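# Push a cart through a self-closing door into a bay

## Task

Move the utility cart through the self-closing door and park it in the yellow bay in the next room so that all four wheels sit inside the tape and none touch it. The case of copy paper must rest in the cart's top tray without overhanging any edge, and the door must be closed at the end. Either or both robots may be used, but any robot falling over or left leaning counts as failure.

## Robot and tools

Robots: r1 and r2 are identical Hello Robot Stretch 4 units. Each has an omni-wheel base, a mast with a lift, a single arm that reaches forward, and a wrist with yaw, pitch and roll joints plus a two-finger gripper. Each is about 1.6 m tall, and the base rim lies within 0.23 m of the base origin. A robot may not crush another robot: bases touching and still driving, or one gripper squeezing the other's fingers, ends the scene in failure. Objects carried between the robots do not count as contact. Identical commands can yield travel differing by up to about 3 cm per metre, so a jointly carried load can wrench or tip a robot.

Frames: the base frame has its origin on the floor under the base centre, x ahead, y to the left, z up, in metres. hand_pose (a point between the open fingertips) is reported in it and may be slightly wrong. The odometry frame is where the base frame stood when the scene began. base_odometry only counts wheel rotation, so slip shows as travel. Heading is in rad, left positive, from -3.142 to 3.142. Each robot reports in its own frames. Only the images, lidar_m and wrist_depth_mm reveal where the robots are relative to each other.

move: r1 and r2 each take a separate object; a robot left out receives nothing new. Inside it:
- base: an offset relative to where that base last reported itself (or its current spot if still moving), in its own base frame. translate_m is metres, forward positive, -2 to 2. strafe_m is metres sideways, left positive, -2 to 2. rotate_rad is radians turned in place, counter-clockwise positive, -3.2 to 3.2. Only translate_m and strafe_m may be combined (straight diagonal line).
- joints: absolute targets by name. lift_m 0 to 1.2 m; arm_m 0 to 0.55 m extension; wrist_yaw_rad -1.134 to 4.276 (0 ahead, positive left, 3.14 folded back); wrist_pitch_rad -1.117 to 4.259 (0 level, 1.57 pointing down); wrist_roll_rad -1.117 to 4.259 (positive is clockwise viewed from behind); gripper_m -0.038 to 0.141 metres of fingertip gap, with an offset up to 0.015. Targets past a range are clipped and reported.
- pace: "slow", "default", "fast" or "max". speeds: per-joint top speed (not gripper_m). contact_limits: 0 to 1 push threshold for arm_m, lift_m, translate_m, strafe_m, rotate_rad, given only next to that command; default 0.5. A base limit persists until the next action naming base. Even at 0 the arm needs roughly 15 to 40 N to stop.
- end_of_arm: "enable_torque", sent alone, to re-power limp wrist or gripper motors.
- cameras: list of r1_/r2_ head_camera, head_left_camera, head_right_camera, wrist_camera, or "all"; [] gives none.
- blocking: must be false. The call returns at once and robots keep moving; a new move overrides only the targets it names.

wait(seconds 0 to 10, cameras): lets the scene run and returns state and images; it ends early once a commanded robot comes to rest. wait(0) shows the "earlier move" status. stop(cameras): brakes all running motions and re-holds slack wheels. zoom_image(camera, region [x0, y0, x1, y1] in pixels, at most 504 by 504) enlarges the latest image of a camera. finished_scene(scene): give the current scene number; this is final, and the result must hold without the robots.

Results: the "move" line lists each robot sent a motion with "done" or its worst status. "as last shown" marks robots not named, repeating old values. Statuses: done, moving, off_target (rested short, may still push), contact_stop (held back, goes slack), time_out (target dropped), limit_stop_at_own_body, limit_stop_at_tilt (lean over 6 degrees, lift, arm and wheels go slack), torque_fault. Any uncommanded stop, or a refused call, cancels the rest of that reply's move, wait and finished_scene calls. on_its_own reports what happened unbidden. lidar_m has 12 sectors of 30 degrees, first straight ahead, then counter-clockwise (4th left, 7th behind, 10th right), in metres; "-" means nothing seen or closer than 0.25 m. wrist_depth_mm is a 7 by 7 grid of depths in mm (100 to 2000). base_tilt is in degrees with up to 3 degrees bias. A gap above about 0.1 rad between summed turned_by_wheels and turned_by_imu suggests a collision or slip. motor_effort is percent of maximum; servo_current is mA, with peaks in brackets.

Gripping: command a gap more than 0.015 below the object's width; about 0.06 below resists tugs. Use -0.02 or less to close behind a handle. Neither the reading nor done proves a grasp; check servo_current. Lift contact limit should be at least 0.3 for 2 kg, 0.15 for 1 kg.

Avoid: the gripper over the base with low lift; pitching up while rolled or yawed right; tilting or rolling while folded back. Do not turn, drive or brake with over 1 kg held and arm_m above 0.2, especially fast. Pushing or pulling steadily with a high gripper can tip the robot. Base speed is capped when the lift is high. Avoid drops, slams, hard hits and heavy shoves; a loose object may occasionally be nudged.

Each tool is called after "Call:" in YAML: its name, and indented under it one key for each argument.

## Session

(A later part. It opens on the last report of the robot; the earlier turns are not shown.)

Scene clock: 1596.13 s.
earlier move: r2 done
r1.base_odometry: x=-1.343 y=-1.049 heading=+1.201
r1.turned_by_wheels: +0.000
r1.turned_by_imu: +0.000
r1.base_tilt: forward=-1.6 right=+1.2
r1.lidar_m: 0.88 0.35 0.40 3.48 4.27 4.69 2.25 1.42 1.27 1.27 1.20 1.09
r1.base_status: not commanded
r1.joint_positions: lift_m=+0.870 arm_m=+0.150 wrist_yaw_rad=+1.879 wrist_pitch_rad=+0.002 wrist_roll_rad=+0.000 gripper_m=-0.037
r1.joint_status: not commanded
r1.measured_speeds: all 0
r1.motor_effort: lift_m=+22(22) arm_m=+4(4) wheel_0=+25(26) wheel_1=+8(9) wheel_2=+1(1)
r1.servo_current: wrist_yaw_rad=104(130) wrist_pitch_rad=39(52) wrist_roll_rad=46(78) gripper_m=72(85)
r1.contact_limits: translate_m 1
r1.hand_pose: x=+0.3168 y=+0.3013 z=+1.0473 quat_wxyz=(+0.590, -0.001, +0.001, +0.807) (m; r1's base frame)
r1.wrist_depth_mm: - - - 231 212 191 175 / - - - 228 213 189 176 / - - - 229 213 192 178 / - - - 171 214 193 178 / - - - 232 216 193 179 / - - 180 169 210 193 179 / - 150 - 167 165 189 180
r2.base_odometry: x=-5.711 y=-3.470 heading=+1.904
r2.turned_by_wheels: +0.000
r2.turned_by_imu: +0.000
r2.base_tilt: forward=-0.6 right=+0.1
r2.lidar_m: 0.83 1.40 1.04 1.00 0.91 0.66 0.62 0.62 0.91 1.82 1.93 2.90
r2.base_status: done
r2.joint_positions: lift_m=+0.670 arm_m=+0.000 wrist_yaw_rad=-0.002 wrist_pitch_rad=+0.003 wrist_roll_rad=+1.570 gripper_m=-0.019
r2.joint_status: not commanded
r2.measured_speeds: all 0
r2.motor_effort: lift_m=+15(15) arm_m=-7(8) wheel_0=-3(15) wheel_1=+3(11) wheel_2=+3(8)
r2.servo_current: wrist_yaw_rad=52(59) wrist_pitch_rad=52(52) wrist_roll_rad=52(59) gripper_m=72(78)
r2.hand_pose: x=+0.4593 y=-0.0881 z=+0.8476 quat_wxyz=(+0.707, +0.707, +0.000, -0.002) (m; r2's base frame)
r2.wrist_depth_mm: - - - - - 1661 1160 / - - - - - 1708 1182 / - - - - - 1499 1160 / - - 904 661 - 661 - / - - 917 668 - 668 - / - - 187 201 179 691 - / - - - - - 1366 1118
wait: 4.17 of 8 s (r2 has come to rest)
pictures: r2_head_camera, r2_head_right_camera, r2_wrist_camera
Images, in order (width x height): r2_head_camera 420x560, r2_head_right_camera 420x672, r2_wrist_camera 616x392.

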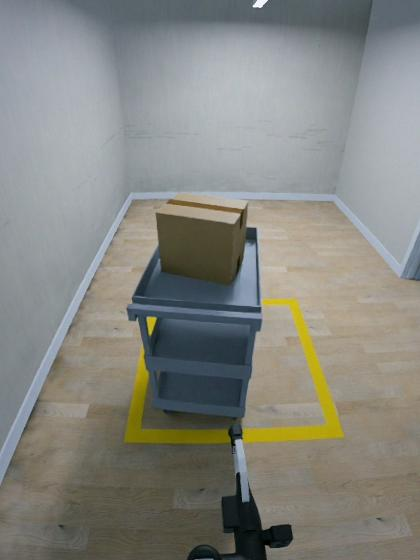

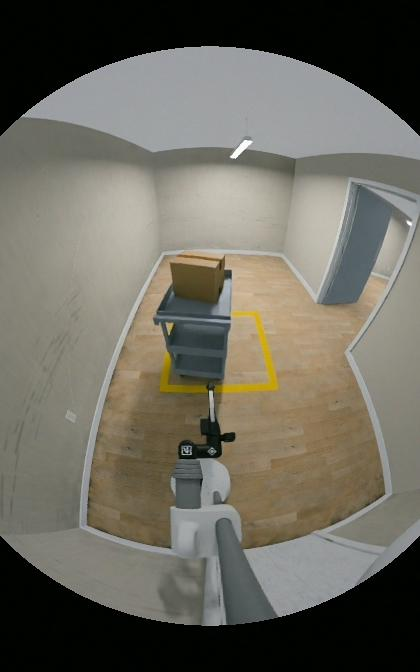

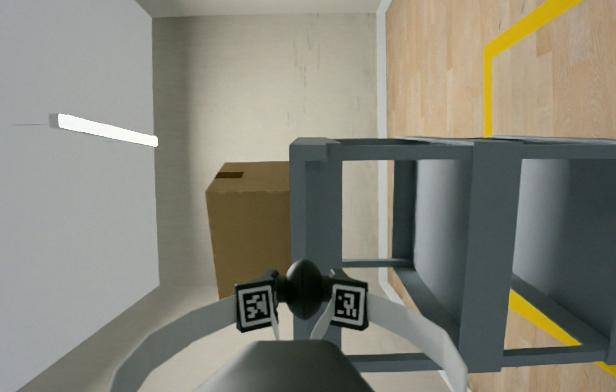

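Call:
move:
  r1: {"joints":{"gripper_m":0.1}}
  blocking: false
  cameras: []

Call:
wait:
  seconds: 2
  cameras: ["r1_wrist_camera","r1_head_camera","r1_head_left_camera"]

Scene clock: 1607.70 s.
move: r1 moving
r1.base_odometry: x=-1.343 y=-1.049 heading=+1.201
r1.turned_by_wheels: +0.000
r1.turned_by_imu: -0.001
r1.base_tilt: forward=-1.6 right=+1.2
r1.lidar_m: 0.90 0.34 0.37 3.47 4.28 4.69 2.26 1.43 1.23 1.29 1.23 1.07
r1.base_status: not commanded
r1.joint_positions: lift_m=+0.870 arm_m=+0.150 wrist_yaw_rad=+1.879 wrist_pitch_rad=+0.002 wrist_roll_rad=+0.000 gripper_m=-0.012
r1.joint_status: gripper_m moving
r1.measured_speeds: all 0
r1.motor_effort: lift_m=+22(22) arm_m=+4(4) wheel_0=+22(25) wheel_1=+8(9) wheel_2=+1(1)
r1.servo_current: wrist_yaw_rad=104(124) wrist_pitch_rad=39(46) wrist_roll_rad=52(59) gripper_m=46(72)
r1.contact_limits: translate_m 1
r1.hand_pose: x=+0.3168 y=+0.3013 z=+1.0473 quat_wxyz=(+0.590, -0.001, +0.001, +0.807) (m; r1's base frame)
r1.wrist_depth_mm: - - - 236 216 193 179 / - - - 233 217 194 180 / - - - 233 218 196 180 / - - - 175 219 196 181 / - - - 236 220 196 181 / - - 183 180 213 197 182 / - 160 - 168 168 195 183
r2: as last shown
r2.base_tilt: forward=-0.7 right=+0.0
r2.lidar_m: 0.83 1.39 1.02 1.00 0.91 0.67 0.61 0.60 0.93 1.80 1.93 2.84
r2.motor_effort: lift_m=+15(15) arm_m=-7(8) wheel_0=-2(3) wheel_1=+3(4) wheel_2=+4(4)
r2.servo_current: wrist_yaw_rad=52(59) wrist_pitch_rad=46(46) wrist_roll_rad=39(52) gripper_m=78(78)
r2.wrist_depth_mm: - - - - - 1661 1160 / - - - - - 1708 1182 / - - - - - 1464 1160 / - - 878 647 - 654 - / - - 931 668 - 676 - / - - 187 202 180 691 - / - - - - - 1397 1138
pictures: none
No camera images: "cameras" was empty.

Scene clock: 1609.23 s.
earlier move: r1 done
r1.base_odometry: x=-1.343 y=-1.049 heading=+1.198
r1.turned_by_wheels: -0.002
r1.turned_by_imu: -0.002
r1.base_tilt: forward=-1.6 right=+1.3
r1.lidar_m: 1.05 0.76 0.63 3.50 4.29 4.68 2.23 1.43 1.28 1.28 1.23 1.09
r1.base_status: not commanded
r1.joint_positions: lift_m=+0.870 arm_m=+0.150 wrist_yaw_rad=+1.863 wrist_pitch_rad=+0.002 wrist_roll_rad=+0.000 gripper_m=+0.100
r1.joint_status: all done
r1.measured_speeds: all 0
r1.motor_effort: lift_m=+22(22) arm_m=+4(4) wheel_0=+2(25) wheel_1=+2(9) wheel_2=+0(1)
r1.servo_current: wrist_yaw_rad=52(124) wrist_pitch_rad=33(52) wrist_roll_rad=46(72) gripper_m=46(91)
r1.contact_limits: translate_m 1
r1.hand_pose: x=+0.3217 y=+0.3013 z=+1.0473 quat_wxyz=(+0.597, -0.001, +0.001, +0.802) (m; r1's base frame)
r1.wrist_depth_mm: - - - - 488 439 397 / - - - - 504 445 389 / - - - - 500 442 392 / - - - - 500 445 397 / - - - - 496 452 397 / - - 215 - 198 436 397 / - - - 145 436 459 407
r2.base_odometry: x=-5.711 y=-3.470 heading=+1.904
r2.turned_by_wheels: +0.000
r2.turned_by_imu: +0.000
r2.base_tilt: forward=-0.7 right=+0.0
r2.lidar_m: 0.82 1.38 1.01 0.98 0.89 0.67 0.60 0.61 0.95 1.81 1.89 2.88
r2.base_status: not commanded
r2.joint_positions: lift_m=+0.670 arm_m=+0.000 wrist_yaw_rad=-0.002 wrist_pitch_rad=+0.003 wrist_roll_rad=+1.570 gripper_m=-0.019
r2.joint_status: not commanded
r2.measured_speeds: all 0
r2.motor_effort: lift_m=+15(15) arm_m=-7(8) wheel_0=-2(3) wheel_1=+3(4) wheel_2=+4(4)
r2.servo_current: wrist_yaw_rad=39(72) wrist_pitch_rad=39(46) wrist_roll_rad=46(59) gripper_m=65(85)
r2.hand_pose: x=+0.4593 y=-0.0881 z=+0.8476 quat_wxyz=(+0.707, +0.707, +0.000, -0.002) (m; r2's base frame)
r2.wrist_depth_mm: - - - - - 1661 1160 / - - - - - 1708 1160 / - - - - - 1464 1182 / - - 904 654 - 661 - / - - 931 668 - 676 - / - - 187 201 180 683 - / - - - - - 1397 1118
wait: 1.53 of 2 s (r1 has come to rest)
pictures: r1_head_camera, r1_head_left_camera, r1_wrist_camera
Images, in order (width x height): r1_head_camera 420x560, r1_head_left_camera 420x672, r1_wrist_camera 616x392.

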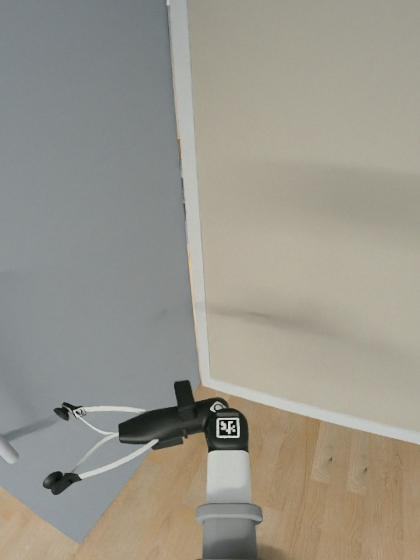

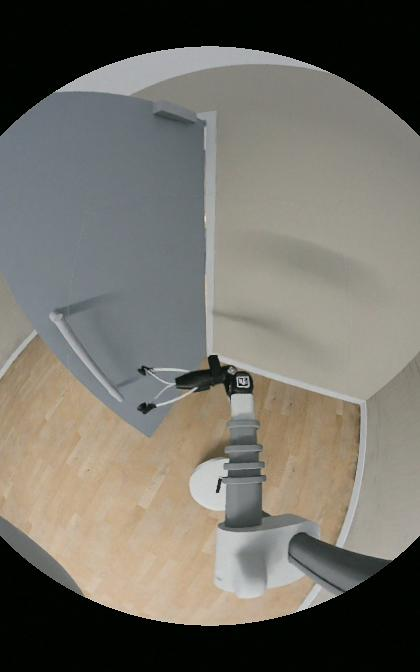

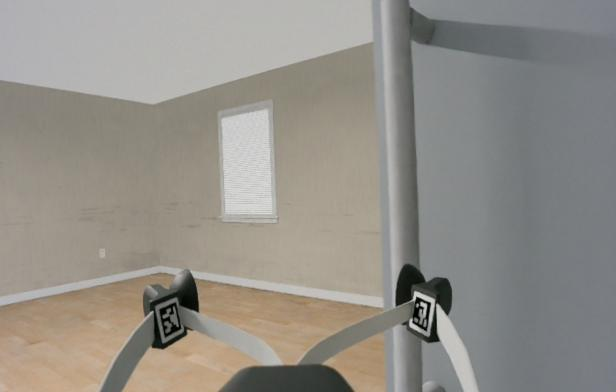

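Call:
wait:
  seconds: 10
  cameras: ["r1_head_camera","r1_head_left_camera","r2_head_right_camera"]

Call:
wait:
  seconds: 5
  cameras: ["r1_head_left_camera","r2_head_right_camera","r2_head_camera"]

Scene clock: 1622.33 s.
r1.base_odometry: x=-1.343 y=-1.049 heading=+1.198
r1.turned_by_wheels: +0.000
r1.turned_by_imu: -0.001
r1.base_tilt: forward=-1.6 right=+1.3
r1.lidar_m: 1.10 1.38 2.74 3.48 4.28 4.68 2.22 1.42 1.25 1.27 1.19 1.07
r1.base_status: not commanded
r1.joint_positions: lift_m=+0.870 arm_m=+0.150 wrist_yaw_rad=+1.863 wrist_pitch_rad=+0.002 wrist_roll_rad=+0.000 gripper_m=+0.100
r1.joint_status: all done
r1.measured_speeds: all 0
r1.motor_effort: lift_m=+22(22) arm_m=+4(4) wheel_0=+2(25) wheel_1=+2(9) wheel_2=+0(1)
r1.servo_current: wrist_yaw_rad=39(124) wrist_pitch_rad=39(52) wrist_roll_rad=39(72) gripper_m=39(91)
r1.contact_limits: translate_m 1
r1.hand_pose: x=+0.3217 y=+0.3013 z=+1.0473 quat_wxyz=(+0.597, -0.001, +0.001, +0.802) (m; r1's base frame)
r1.wrist_depth_mm: - - - - - - - / - - - - - - - / - - - - - - - / - - - - - - - / - - - - - - - / - - 214 - 198 - - / - - - 145 - - -
r2.base_odometry: x=-5.711 y=-3.470 heading=+1.904
r2.turned_by_wheels: +0.000
r2.turned_by_imu: +0.002
r2.base_tilt: forward=-0.7 right=+0.1
r2.lidar_m: 0.82 1.37 1.02 0.98 0.91 0.66 0.62 0.62 0.95 1.80 1.90 2.80
r2.base_status: not commanded
r2.joint_positions: lift_m=+0.670 arm_m=+0.000 wrist_yaw_rad=-0.002 wrist_pitch_rad=+0.003 wrist_roll_rad=+1.570 gripper_m=-0.019
r2.joint_status: not commanded
r2.measured_speeds: all 0
r2.motor_effort: lift_m=+15(15) arm_m=-7(8) wheel_0=-2(3) wheel_1=+4(4) wheel_2=+3(4)
r2.servo_current: wrist_yaw_rad=39(72) wrist_pitch_rad=39(46) wrist_roll_rad=52(59) gripper_m=78(85)
r2.hand_pose: x=+0.4593 y=-0.0881 z=+0.8476 quat_wxyz=(+0.707, +0.707, +0.000, -0.002) (m; r2's base frame)
r2.wrist_depth_mm: - - - - - 1661 1138 / - - - - - 1661 1160 / - - - - - 1464 1160 / - - 891 654 - 654 - / - - 931 661 - 676 - / - - 186 201 179 691 - / - - - - - 1366 1118
wait: 10.00 s; at rest from the start
pictures: r1_head_camera, r1_head_left_camera, r2_head_right_camera
Images, in order (width x height): r1_head_camera 420x560, r1_head_left_camera 420x672, r2_head_right_camera 420x672.

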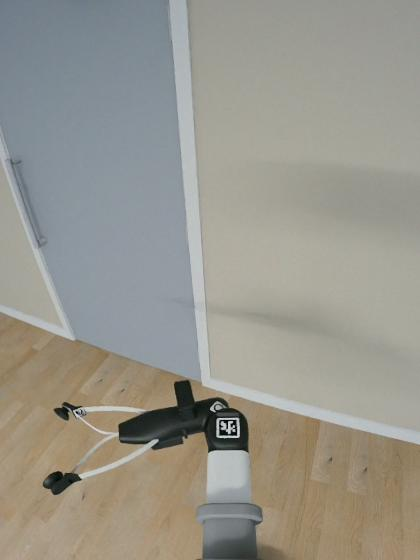

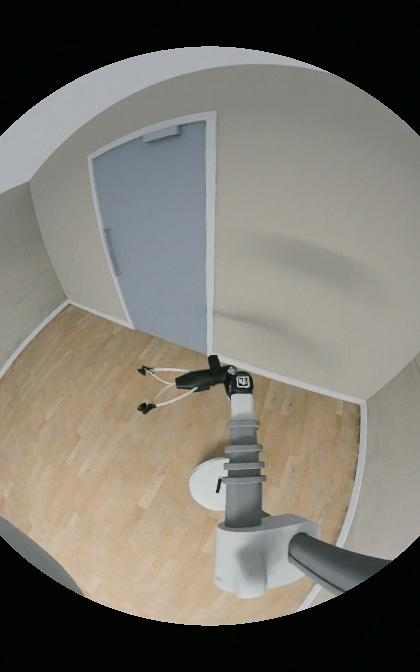

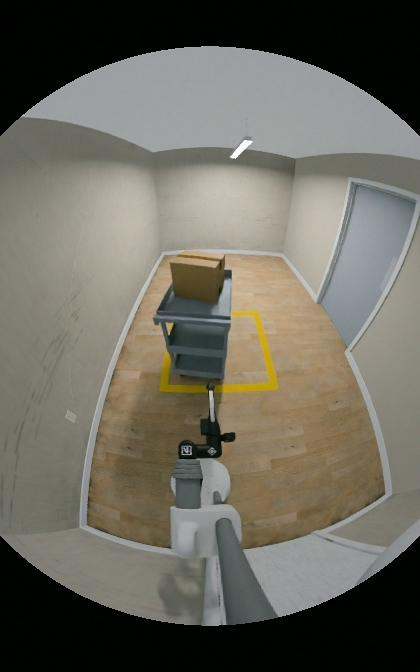

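Scene clock: 1627.33 s.
r1.base_odometry: x=-1.343 y=-1.049 heading=+1.198
r1.turned_by_wheels: +0.000
r1.turned_by_imu: +0.000
r1.base_tilt: forward=-1.6 right=+1.2
r1.lidar_m: 1.08 1.36 2.73 3.47 4.29 4.69 2.26 1.41 1.26 1.28 1.21 1.08
r1.base_status: not commanded
r1.joint_positions: lift_m=+0.870 arm_m=+0.150 wrist_yaw_rad=+1.863 wrist_pitch_rad=+0.002 wrist_roll_rad=+0.000 gripper_m=+0.100
r1.joint_status: all done
r1.measured_speeds: all 0
r1.motor_effort: lift_m=+22(22) arm_m=+4(4) wheel_0=+2(25) wheel_1=+2(9) wheel_2=+0(1)
r1.servo_current: wrist_yaw_rad=39(124) wrist_pitch_rad=39(52) wrist_roll_rad=39(72) gripper_m=33(91)
r1.contact_limits: translate_m 1
r1.hand_pose: x=+0.3217 y=+0.3013 z=+1.0473 quat_wxyz=(+0.597, -0.001, +0.001, +0.802) (m; r1's base frame)
r1.wrist_depth_mm: - - - - - - - / - - - - - - - / - - - - - - - / - - - - - - - / - - - - - - - / - - 214 - 198 - - / - - - 145 - - -
r2.base_odometry: x=-5.711 y=-3.470 heading=+1.904
r2.turned_by_wheels: +0.000
r2.turned_by_imu: +0.001
r2.base_tilt: forward=-0.7 right=+0.0
r2.lidar_m: 0.82 1.36 1.03 0.99 0.90 0.64 0.60 0.63 0.90 1.81 1.90 2.80
r2.base_status: not commanded
r2.joint_positions: lift_m=+0.670 arm_m=+0.000 wrist_yaw_rad=-0.002 wrist_pitch_rad=+0.003 wrist_roll_rad=+1.570 gripper_m=-0.019
r2.joint_status: not commanded
r2.measured_speeds: all 0
r2.motor_effort: lift_m=+15(15) arm_m=-7(8) wheel_0=-2(3) wheel_1=+4(4) wheel_2=+3(4)
r2.servo_current: wrist_yaw_rad=39(72) wrist_pitch_rad=39(46) wrist_roll_rad=52(59) gripper_m=78(85)
r2.hand_pose: x=+0.4593 y=-0.0881 z=+0.8476 quat_wxyz=(+0.707, +0.707, +0.000, -0.002) (m; r2's base frame)
r2.wrist_depth_mm: - - - - - 1661 1138 / - - - - - 1661 1138 / - - - - - 1430 1182 / - - 904 661 - 654 - / - - 931 668 - 668 - / - - 187 202 180 683 - / - - - - - 1366 1118
wait: 5.00 s; at rest by 0.27 s
pictures: r1_head_left_camera, r2_head_camera, r2_head_right_camera
Images, in order (width x height): r1_head_left_camera 420x672, r2_head_camera 420x560, r2_head_right_camera 420x672.

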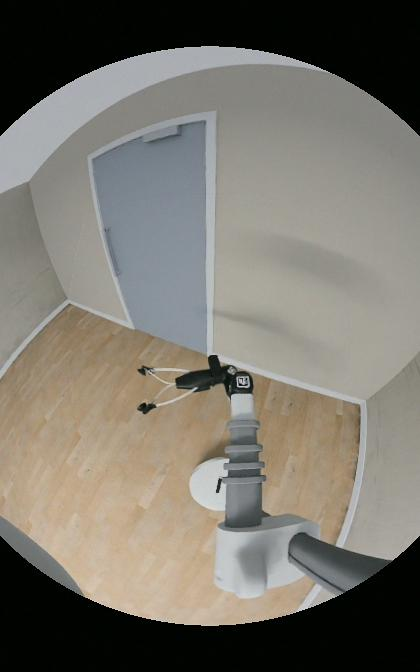

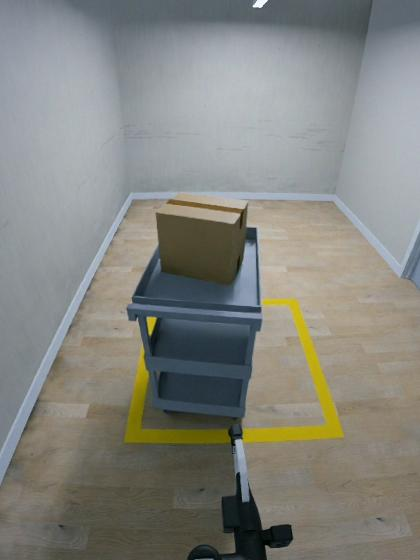

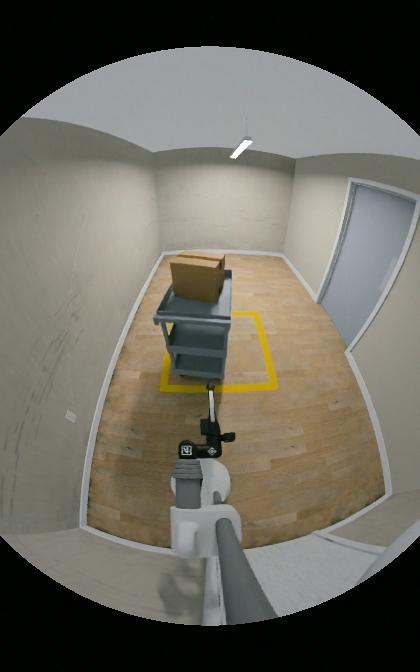

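Call:
finished_scene:
  scene: 2

The scene is finished: the task was done.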